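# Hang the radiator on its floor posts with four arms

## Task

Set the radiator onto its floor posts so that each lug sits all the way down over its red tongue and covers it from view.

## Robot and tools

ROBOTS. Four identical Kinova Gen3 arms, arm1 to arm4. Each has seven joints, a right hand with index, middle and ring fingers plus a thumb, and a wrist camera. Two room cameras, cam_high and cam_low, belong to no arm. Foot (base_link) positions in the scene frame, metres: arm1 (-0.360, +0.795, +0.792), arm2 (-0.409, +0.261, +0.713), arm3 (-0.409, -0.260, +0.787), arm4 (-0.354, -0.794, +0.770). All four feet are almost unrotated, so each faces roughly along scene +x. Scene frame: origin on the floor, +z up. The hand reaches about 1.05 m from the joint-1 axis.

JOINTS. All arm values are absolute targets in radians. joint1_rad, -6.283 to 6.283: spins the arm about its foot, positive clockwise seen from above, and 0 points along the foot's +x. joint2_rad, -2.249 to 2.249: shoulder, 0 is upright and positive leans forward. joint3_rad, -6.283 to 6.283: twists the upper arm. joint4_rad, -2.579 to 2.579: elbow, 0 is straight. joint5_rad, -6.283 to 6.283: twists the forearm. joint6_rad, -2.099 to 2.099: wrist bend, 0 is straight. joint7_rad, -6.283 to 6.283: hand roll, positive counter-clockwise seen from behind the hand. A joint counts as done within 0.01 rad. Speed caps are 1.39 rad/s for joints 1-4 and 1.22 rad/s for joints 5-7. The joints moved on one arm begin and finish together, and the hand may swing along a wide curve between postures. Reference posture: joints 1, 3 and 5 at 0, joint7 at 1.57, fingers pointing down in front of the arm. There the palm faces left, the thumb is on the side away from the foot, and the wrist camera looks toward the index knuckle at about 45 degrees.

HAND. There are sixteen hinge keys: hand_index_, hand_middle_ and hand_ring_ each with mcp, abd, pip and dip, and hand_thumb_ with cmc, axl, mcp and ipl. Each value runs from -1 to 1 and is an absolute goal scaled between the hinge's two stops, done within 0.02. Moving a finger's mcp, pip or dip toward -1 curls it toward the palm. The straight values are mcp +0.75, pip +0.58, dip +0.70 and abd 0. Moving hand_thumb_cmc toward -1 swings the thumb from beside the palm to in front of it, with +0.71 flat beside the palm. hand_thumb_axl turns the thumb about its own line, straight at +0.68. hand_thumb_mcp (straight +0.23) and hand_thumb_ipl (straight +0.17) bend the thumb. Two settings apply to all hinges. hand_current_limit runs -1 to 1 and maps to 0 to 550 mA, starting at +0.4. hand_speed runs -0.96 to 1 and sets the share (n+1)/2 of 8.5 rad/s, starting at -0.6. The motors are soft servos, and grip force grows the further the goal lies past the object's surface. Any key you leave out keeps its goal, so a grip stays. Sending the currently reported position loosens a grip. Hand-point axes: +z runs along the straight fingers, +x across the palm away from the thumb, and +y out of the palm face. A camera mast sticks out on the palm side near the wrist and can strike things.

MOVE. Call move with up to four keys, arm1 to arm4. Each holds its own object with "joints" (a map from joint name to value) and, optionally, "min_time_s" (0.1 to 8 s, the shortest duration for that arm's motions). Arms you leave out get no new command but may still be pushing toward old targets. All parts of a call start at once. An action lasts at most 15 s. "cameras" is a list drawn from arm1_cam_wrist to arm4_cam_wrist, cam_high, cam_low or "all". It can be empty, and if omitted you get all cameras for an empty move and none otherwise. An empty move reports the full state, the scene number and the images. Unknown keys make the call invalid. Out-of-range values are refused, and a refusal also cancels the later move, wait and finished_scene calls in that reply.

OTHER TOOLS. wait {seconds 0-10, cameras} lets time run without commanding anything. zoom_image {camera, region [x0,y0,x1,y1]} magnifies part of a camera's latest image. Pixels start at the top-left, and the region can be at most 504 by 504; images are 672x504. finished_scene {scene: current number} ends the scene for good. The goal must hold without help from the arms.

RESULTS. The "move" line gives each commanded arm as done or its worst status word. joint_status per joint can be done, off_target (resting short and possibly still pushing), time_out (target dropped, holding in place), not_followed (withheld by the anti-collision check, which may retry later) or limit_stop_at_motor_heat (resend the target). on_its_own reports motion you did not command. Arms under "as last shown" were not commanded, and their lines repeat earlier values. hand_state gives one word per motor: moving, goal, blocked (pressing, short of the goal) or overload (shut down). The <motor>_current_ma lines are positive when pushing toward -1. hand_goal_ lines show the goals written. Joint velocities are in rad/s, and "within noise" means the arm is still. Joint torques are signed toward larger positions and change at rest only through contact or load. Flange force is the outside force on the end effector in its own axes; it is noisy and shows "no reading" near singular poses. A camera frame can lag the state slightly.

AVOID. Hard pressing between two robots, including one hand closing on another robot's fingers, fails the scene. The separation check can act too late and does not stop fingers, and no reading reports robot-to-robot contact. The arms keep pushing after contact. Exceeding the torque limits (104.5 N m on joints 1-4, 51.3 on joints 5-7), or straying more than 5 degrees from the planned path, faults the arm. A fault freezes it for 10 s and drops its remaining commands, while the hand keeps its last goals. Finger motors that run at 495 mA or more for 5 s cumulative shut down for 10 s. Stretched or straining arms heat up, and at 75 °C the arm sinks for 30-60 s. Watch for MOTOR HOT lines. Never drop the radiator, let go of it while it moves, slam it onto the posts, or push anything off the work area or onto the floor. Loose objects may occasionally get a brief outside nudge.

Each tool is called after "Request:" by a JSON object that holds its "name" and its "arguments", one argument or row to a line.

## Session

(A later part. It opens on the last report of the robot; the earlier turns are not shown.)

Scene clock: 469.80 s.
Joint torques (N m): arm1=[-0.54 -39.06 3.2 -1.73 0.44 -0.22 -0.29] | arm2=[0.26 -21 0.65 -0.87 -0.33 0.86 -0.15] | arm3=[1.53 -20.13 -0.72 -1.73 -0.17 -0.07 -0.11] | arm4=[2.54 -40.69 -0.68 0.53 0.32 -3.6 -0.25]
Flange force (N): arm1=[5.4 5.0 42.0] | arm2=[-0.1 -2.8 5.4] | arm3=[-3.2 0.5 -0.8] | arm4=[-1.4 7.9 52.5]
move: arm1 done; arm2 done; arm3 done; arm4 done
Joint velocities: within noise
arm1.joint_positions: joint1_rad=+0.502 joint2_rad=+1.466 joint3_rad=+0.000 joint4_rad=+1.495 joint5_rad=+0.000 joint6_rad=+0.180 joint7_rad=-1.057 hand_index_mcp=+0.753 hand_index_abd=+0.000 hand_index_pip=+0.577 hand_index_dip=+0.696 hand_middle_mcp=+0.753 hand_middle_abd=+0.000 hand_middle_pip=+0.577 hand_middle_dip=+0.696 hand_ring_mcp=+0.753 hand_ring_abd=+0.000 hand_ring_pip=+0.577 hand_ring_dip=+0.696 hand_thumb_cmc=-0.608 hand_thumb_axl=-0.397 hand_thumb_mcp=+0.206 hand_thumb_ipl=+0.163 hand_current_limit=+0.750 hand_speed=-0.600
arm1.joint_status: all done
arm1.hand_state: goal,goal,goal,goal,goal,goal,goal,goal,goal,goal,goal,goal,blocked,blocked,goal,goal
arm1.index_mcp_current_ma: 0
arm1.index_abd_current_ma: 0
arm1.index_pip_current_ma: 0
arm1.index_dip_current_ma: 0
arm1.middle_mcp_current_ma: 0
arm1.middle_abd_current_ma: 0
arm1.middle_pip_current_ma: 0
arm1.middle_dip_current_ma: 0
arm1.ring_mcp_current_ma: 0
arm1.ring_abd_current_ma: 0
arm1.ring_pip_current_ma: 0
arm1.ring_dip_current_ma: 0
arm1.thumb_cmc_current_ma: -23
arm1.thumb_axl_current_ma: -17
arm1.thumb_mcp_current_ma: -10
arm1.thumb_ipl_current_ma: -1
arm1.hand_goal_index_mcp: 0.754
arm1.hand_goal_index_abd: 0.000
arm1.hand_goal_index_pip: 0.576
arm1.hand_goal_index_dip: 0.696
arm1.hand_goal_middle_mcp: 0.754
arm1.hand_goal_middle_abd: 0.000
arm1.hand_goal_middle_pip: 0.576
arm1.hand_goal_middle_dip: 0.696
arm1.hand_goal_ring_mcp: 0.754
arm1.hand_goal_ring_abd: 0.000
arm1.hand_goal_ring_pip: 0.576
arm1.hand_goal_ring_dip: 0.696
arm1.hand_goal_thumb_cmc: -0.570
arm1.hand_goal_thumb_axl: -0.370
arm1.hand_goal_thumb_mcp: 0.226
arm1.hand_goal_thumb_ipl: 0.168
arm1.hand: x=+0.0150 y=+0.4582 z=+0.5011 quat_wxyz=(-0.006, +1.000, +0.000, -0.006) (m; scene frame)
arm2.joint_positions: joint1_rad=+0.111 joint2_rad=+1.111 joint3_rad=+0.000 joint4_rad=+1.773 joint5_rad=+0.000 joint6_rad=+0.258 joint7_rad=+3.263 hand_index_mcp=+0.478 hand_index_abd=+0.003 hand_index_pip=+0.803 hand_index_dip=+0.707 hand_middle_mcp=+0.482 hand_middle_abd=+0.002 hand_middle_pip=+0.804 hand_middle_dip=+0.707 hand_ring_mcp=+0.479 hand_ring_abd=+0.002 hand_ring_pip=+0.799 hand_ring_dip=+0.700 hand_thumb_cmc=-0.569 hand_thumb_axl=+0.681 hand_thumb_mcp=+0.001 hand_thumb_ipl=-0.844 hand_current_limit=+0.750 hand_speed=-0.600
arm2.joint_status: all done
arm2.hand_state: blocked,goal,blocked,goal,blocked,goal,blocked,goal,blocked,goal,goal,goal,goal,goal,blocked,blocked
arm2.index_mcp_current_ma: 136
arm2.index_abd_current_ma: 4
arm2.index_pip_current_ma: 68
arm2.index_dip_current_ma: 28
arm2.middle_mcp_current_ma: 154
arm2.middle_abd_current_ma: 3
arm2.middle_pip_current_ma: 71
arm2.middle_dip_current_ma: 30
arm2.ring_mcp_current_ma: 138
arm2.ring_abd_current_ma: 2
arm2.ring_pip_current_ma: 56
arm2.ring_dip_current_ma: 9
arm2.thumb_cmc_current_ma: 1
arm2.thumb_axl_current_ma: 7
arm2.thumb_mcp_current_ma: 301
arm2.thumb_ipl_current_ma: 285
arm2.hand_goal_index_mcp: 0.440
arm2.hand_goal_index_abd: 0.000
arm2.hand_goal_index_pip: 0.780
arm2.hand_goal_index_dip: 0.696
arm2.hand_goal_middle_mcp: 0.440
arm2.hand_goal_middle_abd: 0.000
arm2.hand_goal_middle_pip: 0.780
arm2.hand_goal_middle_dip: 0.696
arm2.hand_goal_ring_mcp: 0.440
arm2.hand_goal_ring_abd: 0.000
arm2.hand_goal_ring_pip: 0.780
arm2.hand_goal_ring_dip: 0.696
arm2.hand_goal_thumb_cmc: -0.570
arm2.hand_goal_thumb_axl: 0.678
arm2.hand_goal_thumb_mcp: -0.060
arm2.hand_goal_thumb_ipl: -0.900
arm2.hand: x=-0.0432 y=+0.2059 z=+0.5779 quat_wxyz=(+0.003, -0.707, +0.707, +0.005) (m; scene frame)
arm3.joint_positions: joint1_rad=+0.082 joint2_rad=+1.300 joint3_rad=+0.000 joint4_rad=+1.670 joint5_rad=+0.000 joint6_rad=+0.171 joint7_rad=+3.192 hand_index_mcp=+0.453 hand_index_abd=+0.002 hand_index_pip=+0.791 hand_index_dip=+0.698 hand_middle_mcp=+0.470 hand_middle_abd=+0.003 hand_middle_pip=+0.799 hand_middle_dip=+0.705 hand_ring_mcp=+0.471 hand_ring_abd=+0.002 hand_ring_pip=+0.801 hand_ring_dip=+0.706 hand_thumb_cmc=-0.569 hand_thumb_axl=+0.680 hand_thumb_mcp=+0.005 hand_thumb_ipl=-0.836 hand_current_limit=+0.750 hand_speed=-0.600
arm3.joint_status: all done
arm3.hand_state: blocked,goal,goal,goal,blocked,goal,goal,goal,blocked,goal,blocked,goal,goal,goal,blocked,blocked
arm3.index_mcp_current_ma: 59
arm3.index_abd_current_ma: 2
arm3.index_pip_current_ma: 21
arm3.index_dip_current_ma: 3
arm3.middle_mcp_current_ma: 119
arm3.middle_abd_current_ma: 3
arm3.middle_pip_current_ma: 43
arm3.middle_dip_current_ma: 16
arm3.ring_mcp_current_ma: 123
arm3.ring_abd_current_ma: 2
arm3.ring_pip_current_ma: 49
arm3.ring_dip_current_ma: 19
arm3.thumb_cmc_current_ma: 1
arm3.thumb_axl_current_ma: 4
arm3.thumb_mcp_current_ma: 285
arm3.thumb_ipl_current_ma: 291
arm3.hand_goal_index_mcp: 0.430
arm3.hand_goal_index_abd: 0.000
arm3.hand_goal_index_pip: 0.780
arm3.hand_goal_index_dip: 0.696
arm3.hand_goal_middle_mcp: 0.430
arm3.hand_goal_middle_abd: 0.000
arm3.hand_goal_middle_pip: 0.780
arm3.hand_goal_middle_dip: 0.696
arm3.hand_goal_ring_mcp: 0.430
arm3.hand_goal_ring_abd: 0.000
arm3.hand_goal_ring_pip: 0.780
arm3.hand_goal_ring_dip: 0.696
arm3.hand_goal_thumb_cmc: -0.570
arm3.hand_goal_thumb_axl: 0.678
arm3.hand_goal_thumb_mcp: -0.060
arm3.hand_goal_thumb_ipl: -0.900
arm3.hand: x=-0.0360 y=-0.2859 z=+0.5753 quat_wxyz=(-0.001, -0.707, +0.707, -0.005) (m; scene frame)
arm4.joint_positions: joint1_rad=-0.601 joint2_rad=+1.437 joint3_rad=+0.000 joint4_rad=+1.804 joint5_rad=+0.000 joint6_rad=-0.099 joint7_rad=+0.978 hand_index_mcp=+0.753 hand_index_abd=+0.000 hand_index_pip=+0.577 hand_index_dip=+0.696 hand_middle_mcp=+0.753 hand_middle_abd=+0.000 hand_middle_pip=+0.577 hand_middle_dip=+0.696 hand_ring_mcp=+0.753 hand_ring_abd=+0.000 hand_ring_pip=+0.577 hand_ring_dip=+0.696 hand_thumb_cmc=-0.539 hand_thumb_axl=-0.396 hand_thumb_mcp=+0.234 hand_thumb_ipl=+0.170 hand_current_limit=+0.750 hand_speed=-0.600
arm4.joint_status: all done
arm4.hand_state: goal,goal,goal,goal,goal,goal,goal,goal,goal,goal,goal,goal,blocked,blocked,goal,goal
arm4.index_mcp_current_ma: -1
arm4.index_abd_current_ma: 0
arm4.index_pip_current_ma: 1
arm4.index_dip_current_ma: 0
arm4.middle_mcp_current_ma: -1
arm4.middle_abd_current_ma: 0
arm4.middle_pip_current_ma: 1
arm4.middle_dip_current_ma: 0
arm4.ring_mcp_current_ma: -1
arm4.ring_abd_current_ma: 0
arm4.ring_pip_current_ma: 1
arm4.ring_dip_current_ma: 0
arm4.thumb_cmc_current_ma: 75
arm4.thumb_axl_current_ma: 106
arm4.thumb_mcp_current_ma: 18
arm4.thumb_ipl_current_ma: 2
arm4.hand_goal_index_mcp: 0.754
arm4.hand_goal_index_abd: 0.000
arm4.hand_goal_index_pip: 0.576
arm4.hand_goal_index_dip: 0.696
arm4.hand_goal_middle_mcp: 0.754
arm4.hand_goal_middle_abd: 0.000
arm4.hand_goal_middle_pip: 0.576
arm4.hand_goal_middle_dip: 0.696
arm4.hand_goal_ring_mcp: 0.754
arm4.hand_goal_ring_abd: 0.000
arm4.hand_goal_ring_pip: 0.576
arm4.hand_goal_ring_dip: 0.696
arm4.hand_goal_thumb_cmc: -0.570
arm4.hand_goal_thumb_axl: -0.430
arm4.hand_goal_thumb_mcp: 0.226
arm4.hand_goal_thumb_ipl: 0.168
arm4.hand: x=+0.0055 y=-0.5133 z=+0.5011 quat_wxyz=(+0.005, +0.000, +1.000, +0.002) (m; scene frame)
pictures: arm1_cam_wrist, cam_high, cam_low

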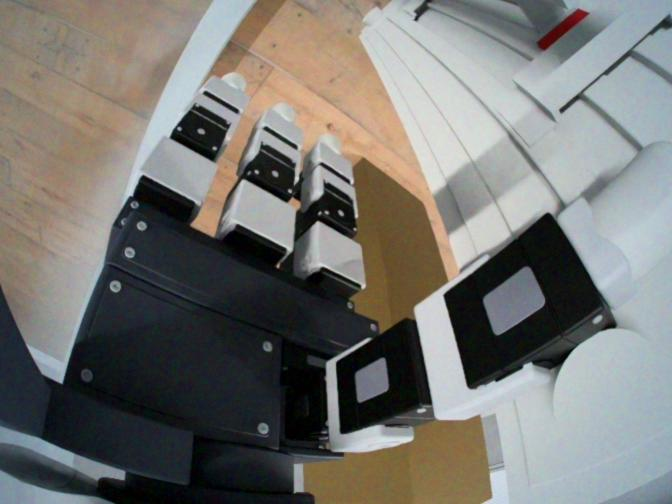

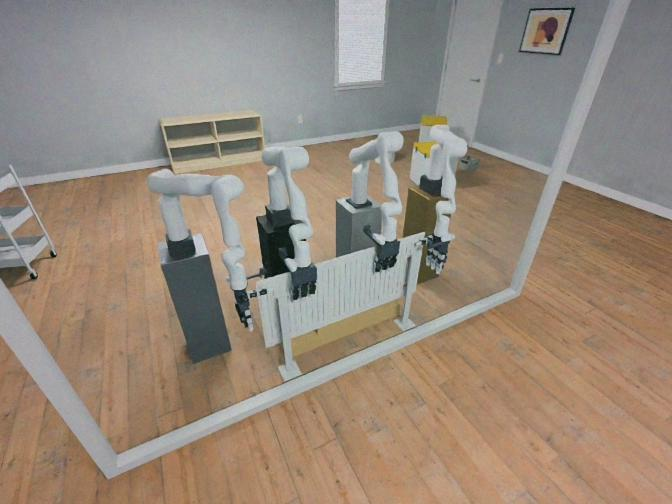

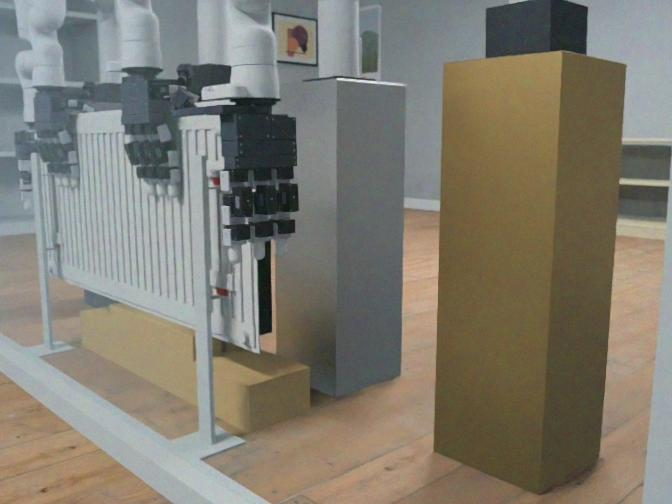

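Request:
{"name": "move", "arguments": {
  "arm1": {"joints":{"joint1_rad":0.50222,"joint2_rad":1.49464,"joint4_rad":1.46994,"joint6_rad":0.17701,"joint7_rad":-1.05658},"min_time_s":2},
  "arm2": {"joints":{"joint1_rad":0.11127,"joint2_rad":1.13894,"joint4_rad":1.76105,"joint6_rad":0.2416,"joint7_rad":3.26287},"min_time_s":2},
  "arm3": {"joints":{"joint1_rad":0.08184,"joint2_rad":1.32822,"joint4_rad":1.65218,"joint6_rad":0.16119,"joint7_rad":3.19144},"min_time_s":2},
  "arm4": {"joints":{"joint1_rad":-0.60079,"joint2_rad":1.46664,"joint4_rad":1.77945,"joint6_rad":-0.1045,"joint7_rad":0.97801},"min_time_s":2}
}}

Request:
{"name": "move", "arguments": {
  "arm1": {"joints":{"joint1_rad":0.50228,"joint2_rad":1.50879,"joint4_rad":1.4568,"joint6_rad":0.176,"joint7_rad":-1.05652},"min_time_s":1.5},
  "arm2": {"joints":{"joint1_rad":0.1114,"joint2_rad":1.15306,"joint4_rad":1.7549,"joint6_rad":0.23363,"joint7_rad":3.2630},"min_time_s":1.5},
  "arm3": {"joints":{"joint1_rad":0.08174,"joint2_rad":1.34233,"joint4_rad":1.64264,"joint6_rad":0.15662,"joint7_rad":3.19134},"min_time_s":1.5},
  "arm4": {"joints":{"joint1_rad":-0.60083,"joint2_rad":1.48113,"joint4_rad":1.76706,"joint6_rad":-0.1066,"joint7_rad":0.97797},"min_time_s":1.5},
  "cameras": ["cam_low","cam_high","arm1_cam_wrist"]
}}

Request:
{"name": "zoom_image", "arguments": {
  "camera": "arm1_cam_wrist",
  "region": [450, 0, 620, 170]
}}

Request:
{"name": "zoom_image", "arguments": {
  "camera": "cam_low",
  "region": [180, 220, 300, 340]
}}

Request:
{"name": "zoom_image", "arguments": {
  "camera": "cam_low",
  "region": [30, 130, 90, 290]
}}

Scene clock: 479.03 s.
Joint torques (N m): arm1=[-0.81 -38.88 2.92 -1.52 0.38 -0.17 -0.3] | arm2=[0.3 -21.08 0.66 -0.66 -0.37 0.87 -0.14] | arm3=[1.38 -20.2 -0.68 -1.72 -0.19 -0.12 -0.11] | arm4=[2.75 -40.45 -0.42 0.88 0.3 -3.52 -0.24]
Flange force (N): arm1=[5.4 5.8 42.0] | arm2=[-0.1 -2.9 5.5] | arm3=[-2.8 0.6 -0.9] | arm4=[-1.5 8.6 52.5]
move: arm1 done; arm2 done; arm3 done; arm4 done
Joint velocities: within noise
arm1.joint_positions: joint1_rad=+0.502 joint2_rad=+1.495 joint3_rad=+0.000 joint4_rad=+1.470 joint5_rad=+0.000 joint6_rad=+0.177 joint7_rad=-1.057 hand_index_mcp=+0.753 hand_index_abd=+0.000 hand_index_pip=+0.577 hand_index_dip=+0.696 hand_middle_mcp=+0.753 hand_middle_abd=+0.000 hand_middle_pip=+0.577 hand_middle_dip=+0.696 hand_ring_mcp=+0.753 hand_ring_abd=+0.000 hand_ring_pip=+0.577 hand_ring_dip=+0.696 hand_thumb_cmc=-0.608 hand_thumb_axl=-0.397 hand_thumb_mcp=+0.206 hand_thumb_ipl=+0.163 hand_current_limit=+0.750 hand_speed=-0.600
arm1.joint_status: all done
arm1.hand_state: goal,goal,goal,goal,goal,goal,goal,goal,goal,goal,goal,goal,blocked,blocked,goal,goal
arm1.index_mcp_current_ma: 0
arm1.index_abd_current_ma: 0
arm1.index_pip_current_ma: 0
arm1.index_dip_current_ma: 0
arm1.middle_mcp_current_ma: 0
arm1.middle_abd_current_ma: 0
arm1.middle_pip_current_ma: 0
arm1.middle_dip_current_ma: 0
arm1.ring_mcp_current_ma: 0
arm1.ring_abd_current_ma: 0
arm1.ring_pip_current_ma: 0
arm1.ring_dip_current_ma: 0
arm1.thumb_cmc_current_ma: -23
arm1.thumb_axl_current_ma: -17
arm1.thumb_mcp_current_ma: -10
arm1.thumb_ipl_current_ma: -1
arm1.hand_goal_index_mcp: 0.754
arm1.hand_goal_index_abd: 0.000
arm1.hand_goal_index_pip: 0.576
arm1.hand_goal_index_dip: 0.696
arm1.hand_goal_middle_mcp: 0.754
arm1.hand_goal_middle_abd: 0.000
arm1.hand_goal_middle_pip: 0.576
arm1.hand_goal_middle_dip: 0.696
arm1.hand_goal_ring_mcp: 0.754
arm1.hand_goal_ring_abd: 0.000
arm1.hand_goal_ring_pip: 0.576
arm1.hand_goal_ring_dip: 0.696
arm1.hand_goal_thumb_cmc: -0.570
arm1.hand_goal_thumb_axl: -0.370
arm1.hand_goal_thumb_mcp: 0.226
arm1.hand_goal_thumb_ipl: 0.168
arm1.hand: x=+0.0150 y=+0.4582 z=+0.4891 quat_wxyz=(-0.006, +1.000, +0.000, -0.006) (m; scene frame)
arm2.joint_positions: joint1_rad=+0.111 joint2_rad=+1.139 joint3_rad=+0.000 joint4_rad=+1.761 joint5_rad=+0.000 joint6_rad=+0.242 joint7_rad=+3.263 hand_index_mcp=+0.478 hand_index_abd=+0.003 hand_index_pip=+0.803 hand_index_dip=+0.707 hand_middle_mcp=+0.482 hand_middle_abd=+0.002 hand_middle_pip=+0.804 hand_middle_dip=+0.707 hand_ring_mcp=+0.479 hand_ring_abd=+0.002 hand_ring_pip=+0.799 hand_ring_dip=+0.700 hand_thumb_cmc=-0.569 hand_thumb_axl=+0.681 hand_thumb_mcp=+0.001 hand_thumb_ipl=-0.844 hand_current_limit=+0.750 hand_speed=-0.600
arm2.joint_status: all done
arm2.hand_state: blocked,goal,blocked,goal,blocked,goal,blocked,goal,blocked,goal,goal,goal,goal,goal,blocked,blocked
arm2.index_mcp_current_ma: 136
arm2.index_abd_current_ma: 4
arm2.index_pip_current_ma: 68
arm2.index_dip_current_ma: 28
arm2.middle_mcp_current_ma: 154
arm2.middle_abd_current_ma: 3
arm2.middle_pip_current_ma: 71
arm2.middle_dip_current_ma: 30
arm2.ring_mcp_current_ma: 138
arm2.ring_abd_current_ma: 2
arm2.ring_pip_current_ma: 56
arm2.ring_dip_current_ma: 9
arm2.thumb_cmc_current_ma: 1
arm2.thumb_axl_current_ma: 7
arm2.thumb_mcp_current_ma: 301
arm2.thumb_ipl_current_ma: 285
arm2.hand_goal_index_mcp: 0.440
arm2.hand_goal_index_abd: 0.000
arm2.hand_goal_index_pip: 0.780
arm2.hand_goal_index_dip: 0.696
arm2.hand_goal_middle_mcp: 0.440
arm2.hand_goal_middle_abd: 0.000
arm2.hand_goal_middle_pip: 0.780
arm2.hand_goal_middle_dip: 0.696
arm2.hand_goal_ring_mcp: 0.440
arm2.hand_goal_ring_abd: 0.000
arm2.hand_goal_ring_pip: 0.780
arm2.hand_goal_ring_dip: 0.696
arm2.hand_goal_thumb_cmc: -0.570
arm2.hand_goal_thumb_axl: 0.678
arm2.hand_goal_thumb_mcp: -0.060
arm2.hand_goal_thumb_ipl: -0.900
arm2.hand: x=-0.0433 y=+0.2059 z=+0.5659 quat_wxyz=(+0.003, -0.707, +0.707, +0.005) (m; scene frame)
arm3.joint_positions: joint1_rad=+0.082 joint2_rad=+1.328 joint3_rad=+0.000 joint4_rad=+1.652 joint5_rad=+0.000 joint6_rad=+0.161 joint7_rad=+3.191 hand_index_mcp=+0.453 hand_index_abd=+0.002 hand_index_pip=+0.791 hand_index_dip=+0.698 hand_middle_mcp=+0.470 hand_middle_abd=+0.003 hand_middle_pip=+0.799 hand_middle_dip=+0.705 hand_ring_mcp=+0.471 hand_ring_abd=+0.002 hand_ring_pip=+0.801 hand_ring_dip=+0.706 hand_thumb_cmc=-0.569 hand_thumb_axl=+0.680 hand_thumb_mcp=+0.005 hand_thumb_ipl=-0.836 hand_current_limit=+0.750 hand_speed=-0.600
arm3.joint_status: all done
arm3.hand_state: blocked,goal,goal,goal,blocked,goal,goal,goal,blocked,goal,blocked,goal,goal,goal,blocked,blocked
arm3.index_mcp_current_ma: 59
arm3.index_abd_current_ma: 2
arm3.index_pip_current_ma: 21
arm3.index_dip_current_ma: 3
arm3.middle_mcp_current_ma: 119
arm3.middle_abd_current_ma: 3
arm3.middle_pip_current_ma: 43
arm3.middle_dip_current_ma: 16
arm3.ring_mcp_current_ma: 123
arm3.ring_abd_current_ma: 2
arm3.ring_pip_current_ma: 49
arm3.ring_dip_current_ma: 19
arm3.thumb_cmc_current_ma: 1
arm3.thumb_axl_current_ma: 4
arm3.thumb_mcp_current_ma: 285
arm3.thumb_ipl_current_ma: 291
arm3.hand_goal_index_mcp: 0.430
arm3.hand_goal_index_abd: 0.000
arm3.hand_goal_index_pip: 0.780
arm3.hand_goal_index_dip: 0.696
arm3.hand_goal_middle_mcp: 0.430
arm3.hand_goal_middle_abd: 0.000
arm3.hand_goal_middle_pip: 0.780
arm3.hand_goal_middle_dip: 0.696
arm3.hand_goal_ring_mcp: 0.430
arm3.hand_goal_ring_abd: 0.000
arm3.hand_goal_ring_pip: 0.780
arm3.hand_goal_ring_dip: 0.696
arm3.hand_goal_thumb_cmc: -0.570
arm3.hand_goal_thumb_axl: 0.678
arm3.hand_goal_thumb_mcp: -0.060
arm3.hand_goal_thumb_ipl: -0.900
arm3.hand: x=-0.0359 y=-0.2859 z=+0.5633 quat_wxyz=(-0.001, -0.707, +0.707, -0.005) (m; scene frame)
arm4.joint_positions: joint1_rad=-0.601 joint2_rad=+1.467 joint3_rad=+0.000 joint4_rad=+1.779 joint5_rad=+0.000 joint6_rad=-0.105 joint7_rad=+0.978 hand_index_mcp=+0.753 hand_index_abd=+0.000 hand_index_pip=+0.577 hand_index_dip=+0.696 hand_middle_mcp=+0.753 hand_middle_abd=+0.000 hand_middle_pip=+0.577 hand_middle_dip=+0.696 hand_ring_mcp=+0.753 hand_ring_abd=+0.000 hand_ring_pip=+0.577 hand_ring_dip=+0.696 hand_thumb_cmc=-0.539 hand_thumb_axl=-0.396 hand_thumb_mcp=+0.234 hand_thumb_ipl=+0.170 hand_current_limit=+0.750 hand_speed=-0.600
arm4.joint_status: all done
arm4.hand_state: goal,goal,goal,goal,goal,goal,goal,goal,goal,goal,goal,goal,blocked,blocked,goal,goal
arm4.index_mcp_current_ma: -1
arm4.index_abd_current_ma: 0
arm4.index_pip_current_ma: 1
arm4.index_dip_current_ma: 0
arm4.middle_mcp_current_ma: -1
arm4.middle_abd_current_ma: 0
arm4.middle_pip_current_ma: 1
arm4.middle_dip_current_ma: 0
arm4.ring_mcp_current_ma: -1
arm4.ring_abd_current_ma: 0
arm4.ring_pip_current_ma: 1
arm4.ring_dip_current_ma: 0
arm4.thumb_cmc_current_ma: 75
arm4.thumb_axl_current_ma: 106
arm4.thumb_mcp_current_ma: 18
arm4.thumb_ipl_current_ma: 3
arm4.hand_goal_index_mcp: 0.754
arm4.hand_goal_index_abd: 0.000
arm4.hand_goal_index_pip: 0.576
arm4.hand_goal_index_dip: 0.696
arm4.hand_goal_middle_mcp: 0.754
arm4.hand_goal_middle_abd: 0.000
arm4.hand_goal_middle_pip: 0.576
arm4.hand_goal_middle_dip: 0.696
arm4.hand_goal_ring_mcp: 0.754
arm4.hand_goal_ring_abd: 0.000
arm4.hand_goal_ring_pip: 0.576
arm4.hand_goal_ring_dip: 0.696
arm4.hand_goal_thumb_cmc: -0.570
arm4.hand_goal_thumb_axl: -0.430
arm4.hand_goal_thumb_mcp: 0.226
arm4.hand_goal_thumb_ipl: 0.168
arm4.hand: x=+0.0055 y=-0.5133 z=+0.4891 quat_wxyz=(+0.005, +0.000, +1.000, +0.002) (m; scene frame)
pictures: none

Scene clock: 480.87 s.
Joint torques (N m): arm1=[1.24 -24.93 1.33 -1.26 0.31 -0.34 0.06] | arm2=[0.09 -17.97 0.36 0.01 -0.37 0.87 -0.2] | arm3=[1.26 -17.13 -0.97 -1.12 -0.25 -0.18 -0.1] | arm4=[1.4 -24.52 -0.14 1.25 0.22 -1.04 -0.17]
Flange force (N): arm1=[4.2 -1.1 9.7] | arm2=[0.5 -3.2 -1.3] | arm3=[-2.4 -0.3 -7.4] | arm4=[-0.8 4.4 15.6]
move: arm1 done; arm2 done; arm3 done; arm4 done
Joint velocities: within noise
arm1.joint_positions: joint1_rad=+0.502 joint2_rad=+1.509 joint3_rad=+0.000 joint4_rad=+1.457 joint5_rad=+0.000 joint6_rad=+0.176 joint7_rad=-1.057 hand_index_mcp=+0.753 hand_index_abd=+0.000 hand_index_pip=+0.577 hand_index_dip=+0.696 hand_middle_mcp=+0.753 hand_middle_abd=+0.000 hand_middle_pip=+0.577 hand_middle_dip=+0.696 hand_ring_mcp=+0.753 hand_ring_abd=+0.000 hand_ring_pip=+0.577 hand_ring_dip=+0.696 hand_thumb_cmc=-0.606 hand_thumb_axl=-0.387 hand_thumb_mcp=+0.207 hand_thumb_ipl=+0.164 hand_current_limit=+0.750 hand_speed=-0.600
arm1.joint_status: all done
arm1.hand_state: goal,goal,goal,goal,goal,goal,goal,goal,goal,goal,goal,goal,blocked,goal,goal,goal
arm1.index_mcp_current_ma: 0
arm1.index_abd_current_ma: 0
arm1.index_pip_current_ma: 0
arm1.index_dip_current_ma: 0
arm1.middle_mcp_current_ma: 0
arm1.middle_abd_current_ma: 0
arm1.middle_pip_current_ma: 0
arm1.middle_dip_current_ma: 0
arm1.ring_mcp_current_ma: 0
arm1.ring_abd_current_ma: 0
arm1.ring_pip_current_ma: 0
arm1.ring_dip_current_ma: 0
arm1.thumb_cmc_current_ma: -21
arm1.thumb_axl_current_ma: -6
arm1.thumb_mcp_current_ma: -9
arm1.thumb_ipl_current_ma: 0
arm1.hand_goal_index_mcp: 0.754
arm1.hand_goal_index_abd: 0.000
arm1.hand_goal_index_pip: 0.576
arm1.hand_goal_index_dip: 0.696
arm1.hand_goal_middle_mcp: 0.754
arm1.hand_goal_middle_abd: 0.000
arm1.hand_goal_middle_pip: 0.576
arm1.hand_goal_middle_dip: 0.696
arm1.hand_goal_ring_mcp: 0.754
arm1.hand_goal_ring_abd: 0.000
arm1.hand_goal_ring_pip: 0.576
arm1.hand_goal_ring_dip: 0.696
arm1.hand_goal_thumb_cmc: -0.570
arm1.hand_goal_thumb_axl: -0.370
arm1.hand_goal_thumb_mcp: 0.226
arm1.hand_goal_thumb_ipl: 0.168
arm1.hand: x=+0.0150 y=+0.4582 z=+0.4831 quat_wxyz=(-0.006, +1.000, +0.000, -0.006) (m; scene frame)
arm2.joint_positions: joint1_rad=+0.111 joint2_rad=+1.153 joint3_rad=+0.000 joint4_rad=+1.755 joint5_rad=+0.000 joint6_rad=+0.234 joint7_rad=+3.263 hand_index_mcp=+0.478 hand_index_abd=+0.003 hand_index_pip=+0.803 hand_index_dip=+0.707 hand_middle_mcp=+0.482 hand_middle_abd=+0.001 hand_middle_pip=+0.804 hand_middle_dip=+0.707 hand_ring_mcp=+0.479 hand_ring_abd=+0.000 hand_ring_pip=+0.799 hand_ring_dip=+0.700 hand_thumb_cmc=-0.569 hand_thumb_axl=+0.681 hand_thumb_mcp=+0.004 hand_thumb_ipl=-0.851 hand_current_limit=+0.750 hand_speed=-0.600
arm2.joint_status: all done
arm2.hand_state: blocked,goal,blocked,goal,blocked,goal,blocked,goal,blocked,goal,goal,goal,goal,goal,blocked,blocked
arm2.index_mcp_current_ma: 136
arm2.index_abd_current_ma: 4
arm2.index_pip_current_ma: 68
arm2.index_dip_current_ma: 28
arm2.middle_mcp_current_ma: 154
arm2.middle_abd_current_ma: 1
arm2.middle_pip_current_ma: 71
arm2.middle_dip_current_ma: 30
arm2.ring_mcp_current_ma: 138
arm2.ring_abd_current_ma: 0
arm2.ring_pip_current_ma: 56
arm2.ring_dip_current_ma: 9
arm2.thumb_cmc_current_ma: 2
arm2.thumb_axl_current_ma: 8
arm2.thumb_mcp_current_ma: 319
arm2.thumb_ipl_current_ma: 243
arm2.hand_goal_index_mcp: 0.440
arm2.hand_goal_index_abd: 0.000
arm2.hand_goal_index_pip: 0.780
arm2.hand_goal_index_dip: 0.696
arm2.hand_goal_middle_mcp: 0.440
arm2.hand_goal_middle_abd: 0.000
arm2.hand_goal_middle_pip: 0.780
arm2.hand_goal_middle_dip: 0.696
arm2.hand_goal_ring_mcp: 0.440
arm2.hand_goal_ring_abd: 0.000
arm2.hand_goal_ring_pip: 0.780
arm2.hand_goal_ring_dip: 0.696
arm2.hand_goal_thumb_cmc: -0.570
arm2.hand_goal_thumb_axl: 0.678
arm2.hand_goal_thumb_mcp: -0.060
arm2.hand_goal_thumb_ipl: -0.900
arm2.hand: x=-0.0433 y=+0.2059 z=+0.5600 quat_wxyz=(+0.003, -0.707, +0.707, +0.005) (m; scene frame)
arm3.joint_positions: joint1_rad=+0.082 joint2_rad=+1.342 joint3_rad=+0.000 joint4_rad=+1.643 joint5_rad=+0.000 joint6_rad=+0.157 joint7_rad=+3.191 hand_index_mcp=+0.453 hand_index_abd=+0.001 hand_index_pip=+0.791 hand_index_dip=+0.698 hand_middle_mcp=+0.470 hand_middle_abd=+0.003 hand_middle_pip=+0.799 hand_middle_dip=+0.705 hand_ring_mcp=+0.471 hand_ring_abd=-0.001 hand_ring_pip=+0.801 hand_ring_dip=+0.706 hand_thumb_cmc=-0.569 hand_thumb_axl=+0.681 hand_thumb_mcp=+0.013 hand_thumb_ipl=-0.847 hand_current_limit=+0.750 hand_speed=-0.600
arm3.joint_status: all done
arm3.hand_state: blocked,goal,goal,goal,blocked,goal,goal,goal,blocked,goal,blocked,goal,goal,goal,blocked,blocked
arm3.index_mcp_current_ma: 59
arm3.index_abd_current_ma: 1
arm3.index_pip_current_ma: 21
arm3.index_dip_current_ma: 3
arm3.middle_mcp_current_ma: 119
arm3.middle_abd_current_ma: 3
arm3.middle_pip_current_ma: 43
arm3.middle_dip_current_ma: 16
arm3.ring_mcp_current_ma: 123
arm3.ring_abd_current_ma: 0
arm3.ring_pip_current_ma: 49
arm3.ring_dip_current_ma: 19
arm3.thumb_cmc_current_ma: 1
arm3.thumb_axl_current_ma: 4
arm3.thumb_mcp_current_ma: 328
arm3.thumb_ipl_current_ma: 230
arm3.hand_goal_index_mcp: 0.430
arm3.hand_goal_index_abd: 0.000
arm3.hand_goal_index_pip: 0.780
arm3.hand_goal_index_dip: 0.696
arm3.hand_goal_middle_mcp: 0.430
arm3.hand_goal_middle_abd: 0.000
arm3.hand_goal_middle_pip: 0.780
arm3.hand_goal_middle_dip: 0.696
arm3.hand_goal_ring_mcp: 0.430
arm3.hand_goal_ring_abd: 0.000
arm3.hand_goal_ring_pip: 0.780
arm3.hand_goal_ring_dip: 0.696
arm3.hand_goal_thumb_cmc: -0.570
arm3.hand_goal_thumb_axl: 0.678
arm3.hand_goal_thumb_mcp: -0.060
arm3.hand_goal_thumb_ipl: -0.900
arm3.hand: x=-0.0359 y=-0.2859 z=+0.5573 quat_wxyz=(-0.001, -0.707, +0.707, -0.005) (m; scene frame)
arm4.joint_positions: joint1_rad=-0.601 joint2_rad=+1.481 joint3_rad=+0.000 joint4_rad=+1.767 joint5_rad=+0.000 joint6_rad=-0.107 joint7_rad=+0.978 hand_index_mcp=+0.753 hand_index_abd=+0.000 hand_index_pip=+0.577 hand_index_dip=+0.696 hand_middle_mcp=+0.753 hand_middle_abd=+0.000 hand_middle_pip=+0.577 hand_middle_dip=+0.696 hand_ring_mcp=+0.753 hand_ring_abd=+0.000 hand_ring_pip=+0.577 hand_ring_dip=+0.696 hand_thumb_cmc=-0.546 hand_thumb_axl=-0.414 hand_thumb_mcp=+0.234 hand_thumb_ipl=+0.170 hand_current_limit=+0.750 hand_speed=-0.600
arm4.joint_status: all done
arm4.hand_state: goal,goal,goal,goal,goal,goal,goal,goal,goal,goal,goal,goal,blocked,goal,goal,goal
arm4.index_mcp_current_ma: -1
arm4.index_abd_current_ma: 0
arm4.index_pip_current_ma: 1
arm4.index_dip_current_ma: 0
arm4.middle_mcp_current_ma: -1
arm4.middle_abd_current_ma: 0
arm4.middle_pip_current_ma: 1
arm4.middle_dip_current_ma: 0
arm4.ring_mcp_current_ma: -1
arm4.ring_abd_current_ma: 0
arm4.ring_pip_current_ma: 1
arm4.ring_dip_current_ma: 0
arm4.thumb_cmc_current_ma: 56
arm4.thumb_axl_current_ma: 40
arm4.thumb_mcp_current_ma: 18
arm4.thumb_ipl_current_ma: 3
arm4.hand_goal_index_mcp: 0.754
arm4.hand_goal_index_abd: 0.000
arm4.hand_goal_index_pip: 0.576
arm4.hand_goal_index_dip: 0.696
arm4.hand_goal_middle_mcp: 0.754
arm4.hand_goal_middle_abd: 0.000
arm4.hand_goal_middle_pip: 0.576
arm4.hand_goal_middle_dip: 0.696
arm4.hand_goal_ring_mcp: 0.754
arm4.hand_goal_ring_abd: 0.000
arm4.hand_goal_ring_pip: 0.576
arm4.hand_goal_ring_dip: 0.696
arm4.hand_goal_thumb_cmc: -0.570
arm4.hand_goal_thumb_axl: -0.430
arm4.hand_goal_thumb_mcp: 0.226
arm4.hand_goal_thumb_ipl: 0.168
arm4.hand: x=+0.0055 y=-0.5133 z=+0.4830 quat_wxyz=(+0.005, +0.000, +1.000, +0.002) (m; scene frame)
pictures: arm1_cam_wrist, cam_high, cam_low

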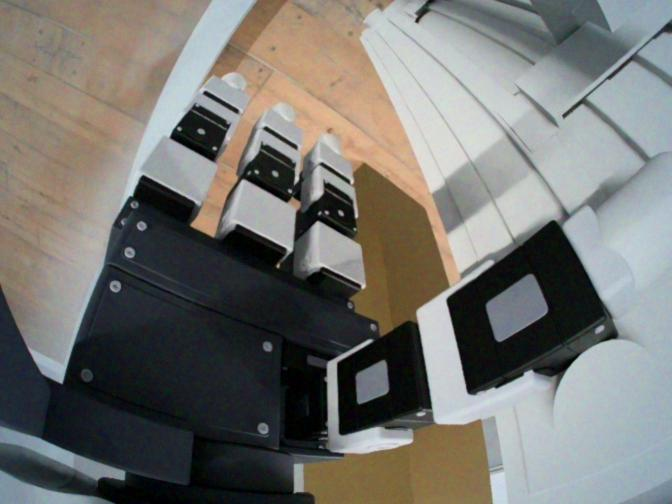

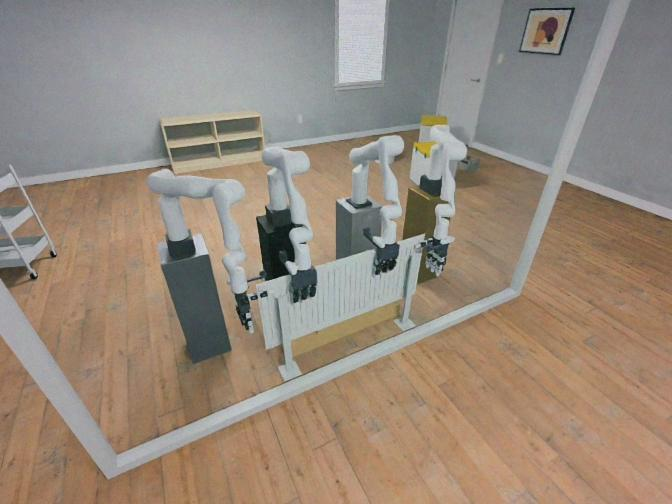

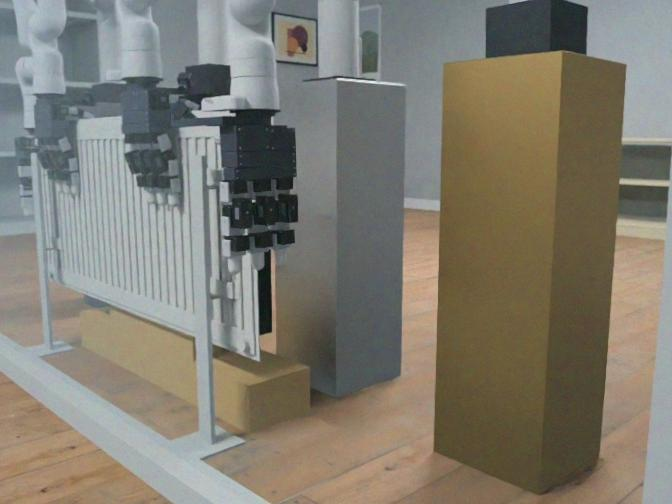

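Scaled by 2.965 from the camera's 672x504 image, which has a finer 960x720 frame.

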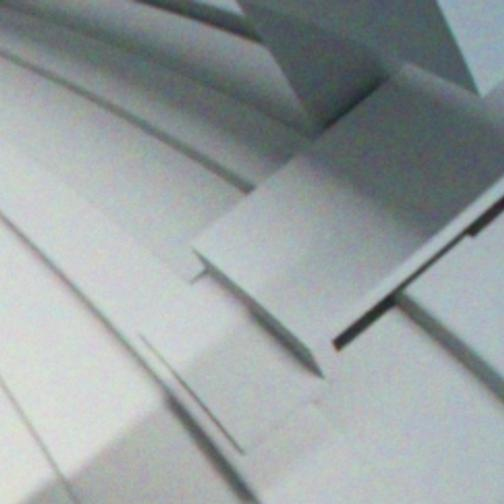

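Scaled by 4.200 from the camera's 672x504 image, which has a finer 960x720 frame.

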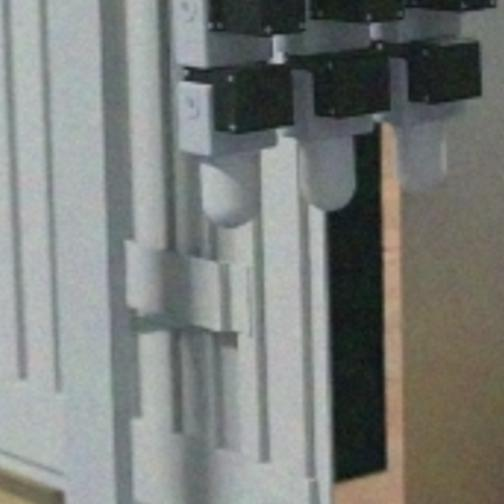

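Scaled by 3.150 from the camera's 672x504 image, which has a finer 960x720 frame.

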